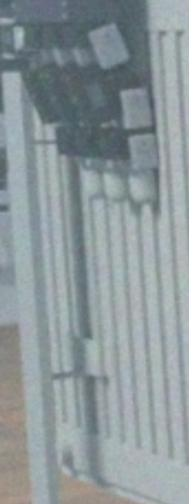

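Request:
{"name": "move", "arguments": {
  "arm1": {"joints":{"joint1_rad":0.5023,"joint2_rad":1.5135,"joint4_rad":1.45233,"joint6_rad":0.17576,"joint7_rad":-1.0565},"min_time_s":1},
  "arm2": {"joints":{"joint1_rad":0.11144,"joint2_rad":1.15777,"joint4_rad":1.75277,"joint6_rad":0.23105,"joint7_rad":3.26304},"min_time_s":1},
  "arm3": {"joints":{"joint1_rad":0.08171,"joint2_rad":1.34703,"joint4_rad":1.63937,"joint6_rad":0.15519,"joint7_rad":3.19131},"min_time_s":1},
  "arm4": {"joints":{"joint1_rad":-0.60084,"joint2_rad":1.48594,"joint4_rad":1.76285,"joint6_rad":-0.1072,"joint7_rad":0.97796},"min_time_s":1}
}}

Scene clock: 489.70 s.
Joint torques (N m): arm1=[1.12 -19.24 -0.19 -0.12 0 -0.01 0.02] | arm2=[0.04 -18.06 0.33 -0.13 -0.41 0.74 -0.19] | arm3=[1.3 -17.21 -0.95 -1.31 -0.24 -0.34 -0.05] | arm4=[1.4 -19.72 0.43 1.86 0.12 -0.21 -0.18]
Flange force (N): arm1=[4.6 -0.4 -1.2] | arm2=[0.6 -3.0 -1.4] | arm3=[-2.6 -0.2 -7.6] | arm4=[-1.1 4.5 5.6]
move: arm1 done; arm2 done; arm3 done; arm4 done
Joint velocities: within noise
arm1.joint_positions: joint1_rad=+0.502 joint2_rad=+1.514 joint3_rad=+0.000 joint4_rad=+1.452 joint5_rad=+0.000 joint6_rad=+0.176 joint7_rad=-1.057 hand_index_mcp=+0.753 hand_index_abd=+0.000 hand_index_pip=+0.577 hand_index_dip=+0.696 hand_middle_mcp=+0.753 hand_middle_abd=+0.000 hand_middle_pip=+0.577 hand_middle_dip=+0.696 hand_ring_mcp=+0.753 hand_ring_abd=+0.000 hand_ring_pip=+0.577 hand_ring_dip=+0.696 hand_thumb_cmc=-0.603 hand_thumb_axl=-0.375 hand_thumb_mcp=+0.212 hand_thumb_ipl=+0.167 hand_current_limit=+0.750 hand_speed=-0.600
arm1.joint_status: all done
arm1.hand_state: goal,goal,goal,goal,goal,goal,goal,goal,goal,goal,goal,goal,blocked,goal,goal,goal
arm1.index_mcp_current_ma: 0
arm1.index_abd_current_ma: 0
arm1.index_pip_current_ma: 0
arm1.index_dip_current_ma: 0
arm1.middle_mcp_current_ma: 0
arm1.middle_abd_current_ma: 0
arm1.middle_pip_current_ma: 0
arm1.middle_dip_current_ma: 0
arm1.ring_mcp_current_ma: 0
arm1.ring_abd_current_ma: 0
arm1.ring_pip_current_ma: 0
arm1.ring_dip_current_ma: 0
arm1.thumb_cmc_current_ma: -17
arm1.thumb_axl_current_ma: -1
arm1.thumb_mcp_current_ma: -5
arm1.thumb_ipl_current_ma: 0
arm1.hand_goal_index_mcp: 0.754
arm1.hand_goal_index_abd: 0.000
arm1.hand_goal_index_pip: 0.576
arm1.hand_goal_index_dip: 0.696
arm1.hand_goal_middle_mcp: 0.754
arm1.hand_goal_middle_abd: 0.000
arm1.hand_goal_middle_pip: 0.576
arm1.hand_goal_middle_dip: 0.696
arm1.hand_goal_ring_mcp: 0.754
arm1.hand_goal_ring_abd: 0.000
arm1.hand_goal_ring_pip: 0.576
arm1.hand_goal_ring_dip: 0.696
arm1.hand_goal_thumb_cmc: -0.570
arm1.hand_goal_thumb_axl: -0.370
arm1.hand_goal_thumb_mcp: 0.226
arm1.hand_goal_thumb_ipl: 0.168
arm1.hand: x=+0.0150 y=+0.4582 z=+0.4811 quat_wxyz=(-0.006, +1.000, +0.000, -0.006) (m; scene frame)
arm2.joint_positions: joint1_rad=+0.111 joint2_rad=+1.158 joint3_rad=+0.000 joint4_rad=+1.753 joint5_rad=+0.000 joint6_rad=+0.231 joint7_rad=+3.263 hand_index_mcp=+0.478 hand_index_abd=+0.003 hand_index_pip=+0.803 hand_index_dip=+0.707 hand_middle_mcp=+0.482 hand_middle_abd=+0.000 hand_middle_pip=+0.804 hand_middle_dip=+0.707 hand_ring_mcp=+0.479 hand_ring_abd=+0.000 hand_ring_pip=+0.799 hand_ring_dip=+0.700 hand_thumb_cmc=-0.569 hand_thumb_axl=+0.680 hand_thumb_mcp=+0.005 hand_thumb_ipl=-0.852 hand_current_limit=+0.750 hand_speed=-0.600
arm2.joint_status: all done
arm2.hand_state: blocked,goal,blocked,goal,blocked,goal,blocked,goal,blocked,goal,goal,goal,goal,goal,blocked,blocked
arm2.index_mcp_current_ma: 136
arm2.index_abd_current_ma: 4
arm2.index_pip_current_ma: 68
arm2.index_dip_current_ma: 28
arm2.middle_mcp_current_ma: 154
arm2.middle_abd_current_ma: 0
arm2.middle_pip_current_ma: 71
arm2.middle_dip_current_ma: 30
arm2.ring_mcp_current_ma: 138
arm2.ring_abd_current_ma: 0
arm2.ring_pip_current_ma: 57
arm2.ring_dip_current_ma: 9
arm2.thumb_cmc_current_ma: 2
arm2.thumb_axl_current_ma: 6
arm2.thumb_mcp_current_ma: 322
arm2.thumb_ipl_current_ma: 233
arm2.hand_goal_index_mcp: 0.440
arm2.hand_goal_index_abd: 0.000
arm2.hand_goal_index_pip: 0.780
arm2.hand_goal_index_dip: 0.696
arm2.hand_goal_middle_mcp: 0.440
arm2.hand_goal_middle_abd: 0.000
arm2.hand_goal_middle_pip: 0.780
arm2.hand_goal_middle_dip: 0.696
arm2.hand_goal_ring_mcp: 0.440
arm2.hand_goal_ring_abd: 0.000
arm2.hand_goal_ring_pip: 0.780
arm2.hand_goal_ring_dip: 0.696
arm2.hand_goal_thumb_cmc: -0.570
arm2.hand_goal_thumb_axl: 0.678
arm2.hand_goal_thumb_mcp: -0.060
arm2.hand_goal_thumb_ipl: -0.900
arm2.hand: x=-0.0433 y=+0.2059 z=+0.5579 quat_wxyz=(+0.003, -0.707, +0.707, +0.005) (m; scene frame)
arm3.joint_positions: joint1_rad=+0.082 joint2_rad=+1.347 joint3_rad=+0.000 joint4_rad=+1.639 joint5_rad=+0.000 joint6_rad=+0.155 joint7_rad=+3.191 hand_index_mcp=+0.453 hand_index_abd=+0.001 hand_index_pip=+0.791 hand_index_dip=+0.698 hand_middle_mcp=+0.470 hand_middle_abd=+0.003 hand_middle_pip=+0.799 hand_middle_dip=+0.705 hand_ring_mcp=+0.471 hand_ring_abd=-0.001 hand_ring_pip=+0.801 hand_ring_dip=+0.706 hand_thumb_cmc=-0.569 hand_thumb_axl=+0.680 hand_thumb_mcp=+0.013 hand_thumb_ipl=-0.849 hand_current_limit=+0.750 hand_speed=-0.600
arm3.joint_status: all done
arm3.hand_state: blocked,goal,goal,goal,blocked,goal,goal,goal,blocked,goal,blocked,goal,goal,goal,blocked,blocked
arm3.index_mcp_current_ma: 59
arm3.index_abd_current_ma: 1
arm3.index_pip_current_ma: 21
arm3.index_dip_current_ma: 3
arm3.middle_mcp_current_ma: 119
arm3.middle_abd_current_ma: 3
arm3.middle_pip_current_ma: 43
arm3.middle_dip_current_ma: 16
arm3.ring_mcp_current_ma: 123
arm3.ring_abd_current_ma: -1
arm3.ring_pip_current_ma: 49
arm3.ring_dip_current_ma: 19
arm3.thumb_cmc_current_ma: 1
arm3.thumb_axl_current_ma: 3
arm3.thumb_mcp_current_ma: 331
arm3.thumb_ipl_current_ma: 221
arm3.hand_goal_index_mcp: 0.430
arm3.hand_goal_index_abd: 0.000
arm3.hand_goal_index_pip: 0.780
arm3.hand_goal_index_dip: 0.696
arm3.hand_goal_middle_mcp: 0.430
arm3.hand_goal_middle_abd: 0.000
arm3.hand_goal_middle_pip: 0.780
arm3.hand_goal_middle_dip: 0.696
arm3.hand_goal_ring_mcp: 0.430
arm3.hand_goal_ring_abd: 0.000
arm3.hand_goal_ring_pip: 0.780
arm3.hand_goal_ring_dip: 0.696
arm3.hand_goal_thumb_cmc: -0.570
arm3.hand_goal_thumb_axl: 0.678
arm3.hand_goal_thumb_mcp: -0.060
arm3.hand_goal_thumb_ipl: -0.900
arm3.hand: x=-0.0359 y=-0.2859 z=+0.5553 quat_wxyz=(-0.001, -0.707, +0.707, -0.005) (m; scene frame)
arm4.joint_positions: joint1_rad=-0.601 joint2_rad=+1.486 joint3_rad=+0.000 joint4_rad=+1.763 joint5_rad=+0.000 joint6_rad=-0.107 joint7_rad=+0.978 hand_index_mcp=+0.753 hand_index_abd=+0.000 hand_index_pip=+0.577 hand_index_dip=+0.696 hand_middle_mcp=+0.753 hand_middle_abd=+0.000 hand_middle_pip=+0.577 hand_middle_dip=+0.696 hand_ring_mcp=+0.753 hand_ring_abd=+0.000 hand_ring_pip=+0.577 hand_ring_dip=+0.696 hand_thumb_cmc=-0.554 hand_thumb_axl=-0.426 hand_thumb_mcp=+0.233 hand_thumb_ipl=+0.170 hand_current_limit=+0.750 hand_speed=-0.600
arm4.joint_status: all done
arm4.hand_state: goal,goal,goal,goal,goal,goal,goal,goal,goal,goal,goal,goal,goal,goal,goal,goal
arm4.index_mcp_current_ma: -1
arm4.index_abd_current_ma: 0
arm4.index_pip_current_ma: 1
arm4.index_dip_current_ma: 0
arm4.middle_mcp_current_ma: -1
arm4.middle_abd_current_ma: 0
arm4.middle_pip_current_ma: 1
arm4.middle_dip_current_ma: 0
arm4.ring_mcp_current_ma: -1
arm4.ring_abd_current_ma: 0
arm4.ring_pip_current_ma: 1
arm4.ring_dip_current_ma: 0
arm4.thumb_cmc_current_ma: 33
arm4.thumb_axl_current_ma: 6
arm4.thumb_mcp_current_ma: 16
arm4.thumb_ipl_current_ma: 2
arm4.hand_goal_index_mcp: 0.754
arm4.hand_goal_index_abd: 0.000
arm4.hand_goal_index_pip: 0.576
arm4.hand_goal_index_dip: 0.696
arm4.hand_goal_middle_mcp: 0.754
arm4.hand_goal_middle_abd: 0.000
arm4.hand_goal_middle_pip: 0.576
arm4.hand_goal_middle_dip: 0.696
arm4.hand_goal_ring_mcp: 0.754
arm4.hand_goal_ring_abd: 0.000
arm4.hand_goal_ring_pip: 0.576
arm4.hand_goal_ring_dip: 0.696
arm4.hand_goal_thumb_cmc: -0.570
arm4.hand_goal_thumb_axl: -0.430
arm4.hand_goal_thumb_mcp: 0.226
arm4.hand_goal_thumb_ipl: 0.168
arm4.hand: x=+0.0055 y=-0.5133 z=+0.4811 quat_wxyz=(+0.005, +0.000, +1.000, +0.002) (m; scene frame)
pictures: none

Request:
{"name": "move", "arguments": {
  "arm1": {"joints":{"joint1_rad":0.50236,"joint2_rad":1.52764,"joint4_rad":1.43895,"joint6_rad":0.175,"joint7_rad":-1.05644},"min_time_s":1.5},
  "arm4": {"joints":{"joint1_rad":-0.60087,"joint2_rad":1.50038,"joint4_rad":1.75018,"joint6_rad":-0.10897,"joint7_rad":0.97793},"min_time_s":1.5}
}}

Request:
{"name": "move", "arguments": {
  "arm2": {"joints":{"hand_index_mcp":0.75,"hand_middle_mcp":0.75,"hand_ring_mcp":0.75,"hand_thumb_mcp":0.114,"hand_thumb_ipl":-0.697}},
  "arm3": {"joints":{"hand_index_mcp":0.75,"hand_middle_mcp":0.75,"hand_ring_mcp":0.75,"hand_thumb_mcp":0.114,"hand_thumb_ipl":-0.697}},
  "cameras": ["cam_low","cam_high","arm1_cam_wrist"]
}}

Request:
{"name": "zoom_image", "arguments": {
  "camera": "cam_low",
  "region": [20, 80, 310, 370]
}}

Scene clock: 510.20 s.
Joint torques (N m): arm1=[1.02 -19.34 -0.18 -0.17 0.01 -0.02 0.04] | arm2=[0.05 -18.04 0.32 -0.09 -0.42 0.75 -0.22] | arm3=[1.15 -17.17 -0.84 -1.3 -0.21 -0.24 -0.09] | arm4=[1.44 -19.75 0.42 1.86 0.12 -0.21 -0.19]
Flange force (N): arm1=[4.4 -0.3 -1.0] | arm2=[0.6 -3.1 -1.4] | arm3=[-2.2 0.1 -7.6] | arm4=[-1.0 4.6 5.7]
move: arm1 done; arm4 done
Joint velocities: within noise
arm1.joint_positions: joint1_rad=+0.502 joint2_rad=+1.528 joint3_rad=+0.000 joint4_rad=+1.439 joint5_rad=+0.000 joint6_rad=+0.175 joint7_rad=-1.056 hand_index_mcp=+0.753 hand_index_abd=+0.000 hand_index_pip=+0.577 hand_index_dip=+0.696 hand_middle_mcp=+0.753 hand_middle_abd=+0.000 hand_middle_pip=+0.577 hand_middle_dip=+0.696 hand_ring_mcp=+0.753 hand_ring_abd=+0.000 hand_ring_pip=+0.577 hand_ring_dip=+0.696 hand_thumb_cmc=-0.603 hand_thumb_axl=-0.375 hand_thumb_mcp=+0.212 hand_thumb_ipl=+0.167 hand_current_limit=+0.750 hand_speed=-0.600
arm1.joint_status: all done
arm1.hand_state: goal,goal,goal,goal,goal,goal,goal,goal,goal,goal,goal,goal,blocked,goal,goal,goal
arm1.index_mcp_current_ma: 0
arm1.index_abd_current_ma: 0
arm1.index_pip_current_ma: 0
arm1.index_dip_current_ma: 0
arm1.middle_mcp_current_ma: 0
arm1.middle_abd_current_ma: 0
arm1.middle_pip_current_ma: 0
arm1.middle_dip_current_ma: 0
arm1.ring_mcp_current_ma: 0
arm1.ring_abd_current_ma: 0
arm1.ring_pip_current_ma: 0
arm1.ring_dip_current_ma: 0
arm1.thumb_cmc_current_ma: -17
arm1.thumb_axl_current_ma: -1
arm1.thumb_mcp_current_ma: -5
arm1.thumb_ipl_current_ma: 0
arm1.hand_goal_index_mcp: 0.754
arm1.hand_goal_index_abd: 0.000
arm1.hand_goal_index_pip: 0.576
arm1.hand_goal_index_dip: 0.696
arm1.hand_goal_middle_mcp: 0.754
arm1.hand_goal_middle_abd: 0.000
arm1.hand_goal_middle_pip: 0.576
arm1.hand_goal_middle_dip: 0.696
arm1.hand_goal_ring_mcp: 0.754
arm1.hand_goal_ring_abd: 0.000
arm1.hand_goal_ring_pip: 0.576
arm1.hand_goal_ring_dip: 0.696
arm1.hand_goal_thumb_cmc: -0.570
arm1.hand_goal_thumb_axl: -0.370
arm1.hand_goal_thumb_mcp: 0.226
arm1.hand_goal_thumb_ipl: 0.168
arm1.hand: x=+0.0150 y=+0.4582 z=+0.4751 quat_wxyz=(-0.006, +1.000, +0.000, -0.006) (m; scene frame)
arm2, arm3: as last shown
arm4.joint_positions: joint1_rad=-0.601 joint2_rad=+1.500 joint3_rad=+0.000 joint4_rad=+1.750 joint5_rad=+0.000 joint6_rad=-0.109 joint7_rad=+0.978 hand_index_mcp=+0.753 hand_index_abd=+0.000 hand_index_pip=+0.577 hand_index_dip=+0.696 hand_middle_mcp=+0.753 hand_middle_abd=+0.000 hand_middle_pip=+0.577 hand_middle_dip=+0.696 hand_ring_mcp=+0.753 hand_ring_abd=+0.000 hand_ring_pip=+0.577 hand_ring_dip=+0.696 hand_thumb_cmc=-0.554 hand_thumb_axl=-0.426 hand_thumb_mcp=+0.233 hand_thumb_ipl=+0.170 hand_current_limit=+0.750 hand_speed=-0.600
arm4.joint_status: all done
arm4.hand_state: goal,goal,goal,goal,goal,goal,goal,goal,goal,goal,goal,goal,goal,goal,goal,goal
arm4.index_mcp_current_ma: -1
arm4.index_abd_current_ma: 0
arm4.index_pip_current_ma: 1
arm4.index_dip_current_ma: 0
arm4.middle_mcp_current_ma: -1
arm4.middle_abd_current_ma: 0
arm4.middle_pip_current_ma: 1
arm4.middle_dip_current_ma: 0
arm4.ring_mcp_current_ma: -1
arm4.ring_abd_current_ma: 0
arm4.ring_pip_current_ma: 1
arm4.ring_dip_current_ma: 0
arm4.thumb_cmc_current_ma: 33
arm4.thumb_axl_current_ma: 6
arm4.thumb_mcp_current_ma: 16
arm4.thumb_ipl_current_ma: 2
arm4.hand_goal_index_mcp: 0.754
arm4.hand_goal_index_abd: 0.000
arm4.hand_goal_index_pip: 0.576
arm4.hand_goal_index_dip: 0.696
arm4.hand_goal_middle_mcp: 0.754
arm4.hand_goal_middle_abd: 0.000
arm4.hand_goal_middle_pip: 0.576
arm4.hand_goal_middle_dip: 0.696
arm4.hand_goal_ring_mcp: 0.754
arm4.hand_goal_ring_abd: 0.000
arm4.hand_goal_ring_pip: 0.576
arm4.hand_goal_ring_dip: 0.696
arm4.hand_goal_thumb_cmc: -0.570
arm4.hand_goal_thumb_axl: -0.430
arm4.hand_goal_thumb_mcp: 0.226
arm4.hand_goal_thumb_ipl: 0.168
arm4.hand: x=+0.0055 y=-0.5134 z=+0.4750 quat_wxyz=(+0.005, +0.000, +1.000, +0.002) (m; scene frame)
pictures: none

Scene clock: 510.90 s.
Joint torques (N m): arm1=[0.77 -19.68 -0.43 -0.38 0.04 -0.1 0.09] | arm2=[-0.14 -21.37 0.16 -0.98 -0.2 0.2 0.08] | arm3=[1.16 -18.94 -0.77 -0.73 0.09 -0.08 0.15] | arm4=[1.59 -20.09 0.62 1.58 0.07 -0.33 -0.23]
Flange force (N): arm1=[3.9 -0.1 -0.7] | arm2=[0.5 -3.4 4.8] | arm3=[-2.6 -2.0 -2.4] | arm4=[-0.4 4.5 5.8]
move: arm2 done; arm3 done
Joint velocities: within noise
arm1, arm4: as last shown
arm1.joint_positions: joint1_rad=+0.502 joint2_rad=+1.528 joint3_rad=+0.000 joint4_rad=+1.439 joint5_rad=+0.000 joint6_rad=+0.175 joint7_rad=-1.056 hand_index_mcp=+0.753 hand_index_abd=+0.000 hand_index_pip=+0.577 hand_index_dip=+0.696 hand_middle_mcp=+0.753 hand_middle_abd=+0.000 hand_middle_pip=+0.577 hand_middle_dip=+0.696 hand_ring_mcp=+0.753 hand_ring_abd=+0.000 hand_ring_pip=+0.577 hand_ring_dip=+0.696 hand_thumb_cmc=-0.581 hand_thumb_axl=-0.373 hand_thumb_mcp=+0.221 hand_thumb_ipl=+0.167 hand_current_limit=+0.750 hand_speed=-0.600
arm1.hand_state: goal,goal,goal,goal,goal,goal,goal,goal,goal,goal,goal,goal,goal,goal,goal,goal
arm1.thumb_cmc_current_ma: -2
arm1.thumb_axl_current_ma: 0
arm1.thumb_mcp_current_ma: -1
arm2.joint_positions: joint1_rad=+0.111 joint2_rad=+1.158 joint3_rad=+0.000 joint4_rad=+1.753 joint5_rad=+0.000 joint6_rad=+0.231 joint7_rad=+3.263 hand_index_mcp=+0.745 hand_index_abd=+0.003 hand_index_pip=+0.782 hand_index_dip=+0.699 hand_middle_mcp=+0.745 hand_middle_abd=+0.000 hand_middle_pip=+0.782 hand_middle_dip=+0.699 hand_ring_mcp=+0.744 hand_ring_abd=+0.000 hand_ring_pip=+0.782 hand_ring_dip=+0.699 hand_thumb_cmc=-0.569 hand_thumb_axl=+0.680 hand_thumb_mcp=+0.105 hand_thumb_ipl=-0.698 hand_current_limit=+0.750 hand_speed=-0.600
arm2.joint_status: all done
arm2.hand_state: goal,goal,goal,goal,goal,goal,goal,goal,goal,goal,goal,goal,goal,goal,goal,goal
arm2.index_mcp_current_ma: -12
arm2.index_abd_current_ma: 4
arm2.index_pip_current_ma: 4
arm2.index_dip_current_ma: 6
arm2.middle_mcp_current_ma: -12
arm2.middle_abd_current_ma: 0
arm2.middle_pip_current_ma: 4
arm2.middle_dip_current_ma: 6
arm2.ring_mcp_current_ma: -14
arm2.ring_abd_current_ma: 0
arm2.ring_pip_current_ma: 4
arm2.ring_dip_current_ma: 6
arm2.thumb_cmc_current_ma: 2
arm2.thumb_axl_current_ma: 5
arm2.thumb_mcp_current_ma: -32
arm2.thumb_ipl_current_ma: -5
arm2.hand_goal_index_mcp: 0.750
arm2.hand_goal_index_abd: 0.000
arm2.hand_goal_index_pip: 0.780
arm2.hand_goal_index_dip: 0.696
arm2.hand_goal_middle_mcp: 0.750
arm2.hand_goal_middle_abd: 0.000
arm2.hand_goal_middle_pip: 0.780
arm2.hand_goal_middle_dip: 0.696
arm2.hand_goal_ring_mcp: 0.750
arm2.hand_goal_ring_abd: 0.000
arm2.hand_goal_ring_pip: 0.780
arm2.hand_goal_ring_dip: 0.696
arm2.hand_goal_thumb_cmc: -0.570
arm2.hand_goal_thumb_axl: 0.678
arm2.hand_goal_thumb_mcp: 0.114
arm2.hand_goal_thumb_ipl: -0.696
arm2.hand: x=-0.0433 y=+0.2059 z=+0.5579 quat_wxyz=(+0.003, -0.707, +0.707, +0.005) (m; scene frame)
arm3.joint_positions: joint1_rad=+0.082 joint2_rad=+1.347 joint3_rad=+0.000 joint4_rad=+1.639 joint5_rad=+0.000 joint6_rad=+0.155 joint7_rad=+3.191 hand_index_mcp=+0.745 hand_index_abd=+0.001 hand_index_pip=+0.782 hand_index_dip=+0.698 hand_middle_mcp=+0.745 hand_middle_abd=+0.003 hand_middle_pip=+0.782 hand_middle_dip=+0.699 hand_ring_mcp=+0.745 hand_ring_abd=-0.001 hand_ring_pip=+0.782 hand_ring_dip=+0.699 hand_thumb_cmc=-0.569 hand_thumb_axl=+0.680 hand_thumb_mcp=+0.105 hand_thumb_ipl=-0.698 hand_current_limit=+0.750 hand_speed=-0.600
arm3.joint_status: all done
arm3.hand_state: goal,goal,goal,goal,goal,goal,goal,goal,goal,goal,goal,goal,goal,goal,goal,goal
arm3.index_mcp_current_ma: -8
arm3.index_abd_current_ma: 1
arm3.index_pip_current_ma: 2
arm3.index_dip_current_ma: 3
arm3.middle_mcp_current_ma: -8
arm3.middle_abd_current_ma: 3
arm3.middle_pip_current_ma: 2
arm3.middle_dip_current_ma: 4
arm3.ring_mcp_current_ma: -8
arm3.ring_abd_current_ma: -1
arm3.ring_pip_current_ma: 2
arm3.ring_dip_current_ma: 4
arm3.thumb_cmc_current_ma: 1
arm3.thumb_axl_current_ma: 3
arm3.thumb_mcp_current_ma: -23
arm3.thumb_ipl_current_ma: -3
arm3.hand_goal_index_mcp: 0.750
arm3.hand_goal_index_abd: 0.000
arm3.hand_goal_index_pip: 0.780
arm3.hand_goal_index_dip: 0.696
arm3.hand_goal_middle_mcp: 0.750
arm3.hand_goal_middle_abd: 0.000
arm3.hand_goal_middle_pip: 0.780
arm3.hand_goal_middle_dip: 0.696
arm3.hand_goal_ring_mcp: 0.750
arm3.hand_goal_ring_abd: 0.000
arm3.hand_goal_ring_pip: 0.780
arm3.hand_goal_ring_dip: 0.696
arm3.hand_goal_thumb_cmc: -0.570
arm3.hand_goal_thumb_axl: 0.678
arm3.hand_goal_thumb_mcp: 0.114
arm3.hand_goal_thumb_ipl: -0.696
arm3.hand: x=-0.0359 y=-0.2859 z=+0.5553 quat_wxyz=(-0.001, -0.707, +0.707, -0.005) (m; scene frame)
arm4.joint_positions: joint1_rad=-0.601 joint2_rad=+1.500 joint3_rad=+0.000 joint4_rad=+1.750 joint5_rad=+0.000 joint6_rad=-0.109 joint7_rad=+0.978 hand_index_mcp=+0.753 hand_index_abd=+0.000 hand_index_pip=+0.577 hand_index_dip=+0.696 hand_middle_mcp=+0.753 hand_middle_abd=+0.000 hand_middle_pip=+0.577 hand_middle_dip=+0.696 hand_ring_mcp=+0.753 hand_ring_abd=+0.000 hand_ring_pip=+0.577 hand_ring_dip=+0.696 hand_thumb_cmc=-0.567 hand_thumb_axl=-0.427 hand_thumb_mcp=+0.228 hand_thumb_ipl=+0.170 hand_current_limit=+0.750 hand_speed=-0.600
arm4.thumb_cmc_current_ma: 3
arm4.thumb_axl_current_ma: 4
arm4.thumb_mcp_current_ma: 3
pictures: arm1_cam_wrist, cam_high, cam_low

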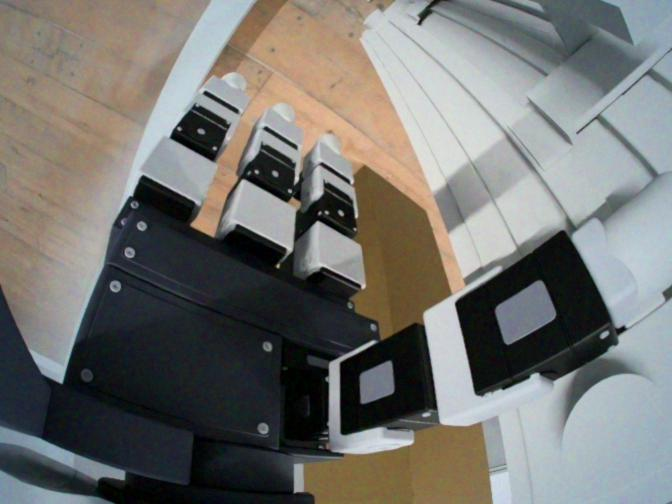

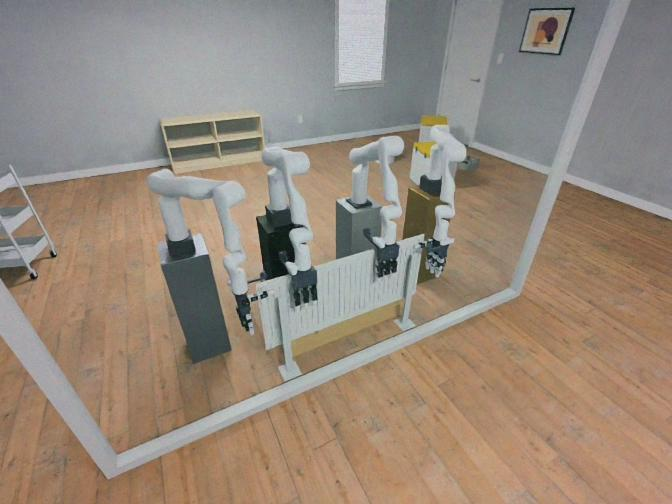

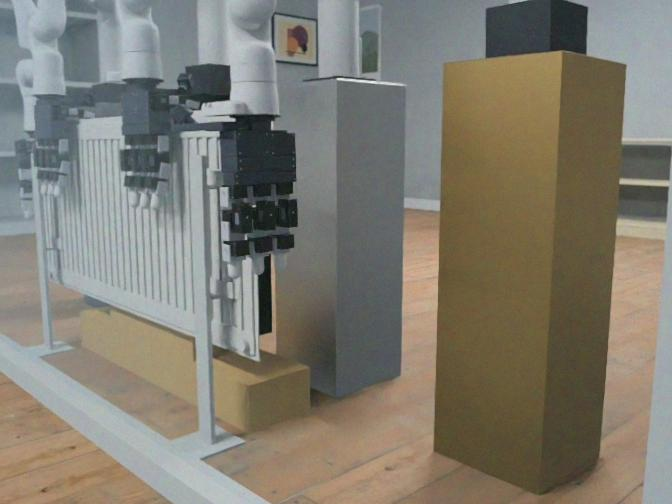

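Scaled by 1.738 from the camera's 672x504 image, which has a finer 960x720 frame.

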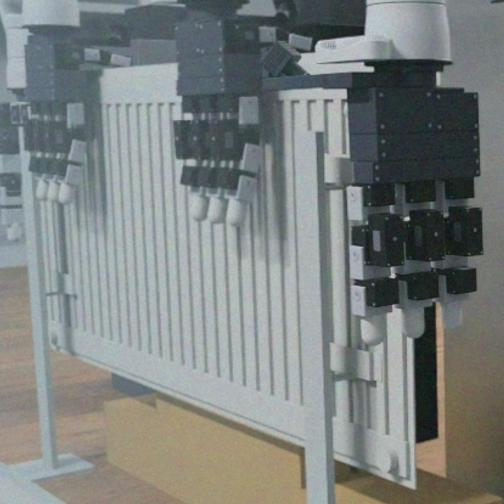

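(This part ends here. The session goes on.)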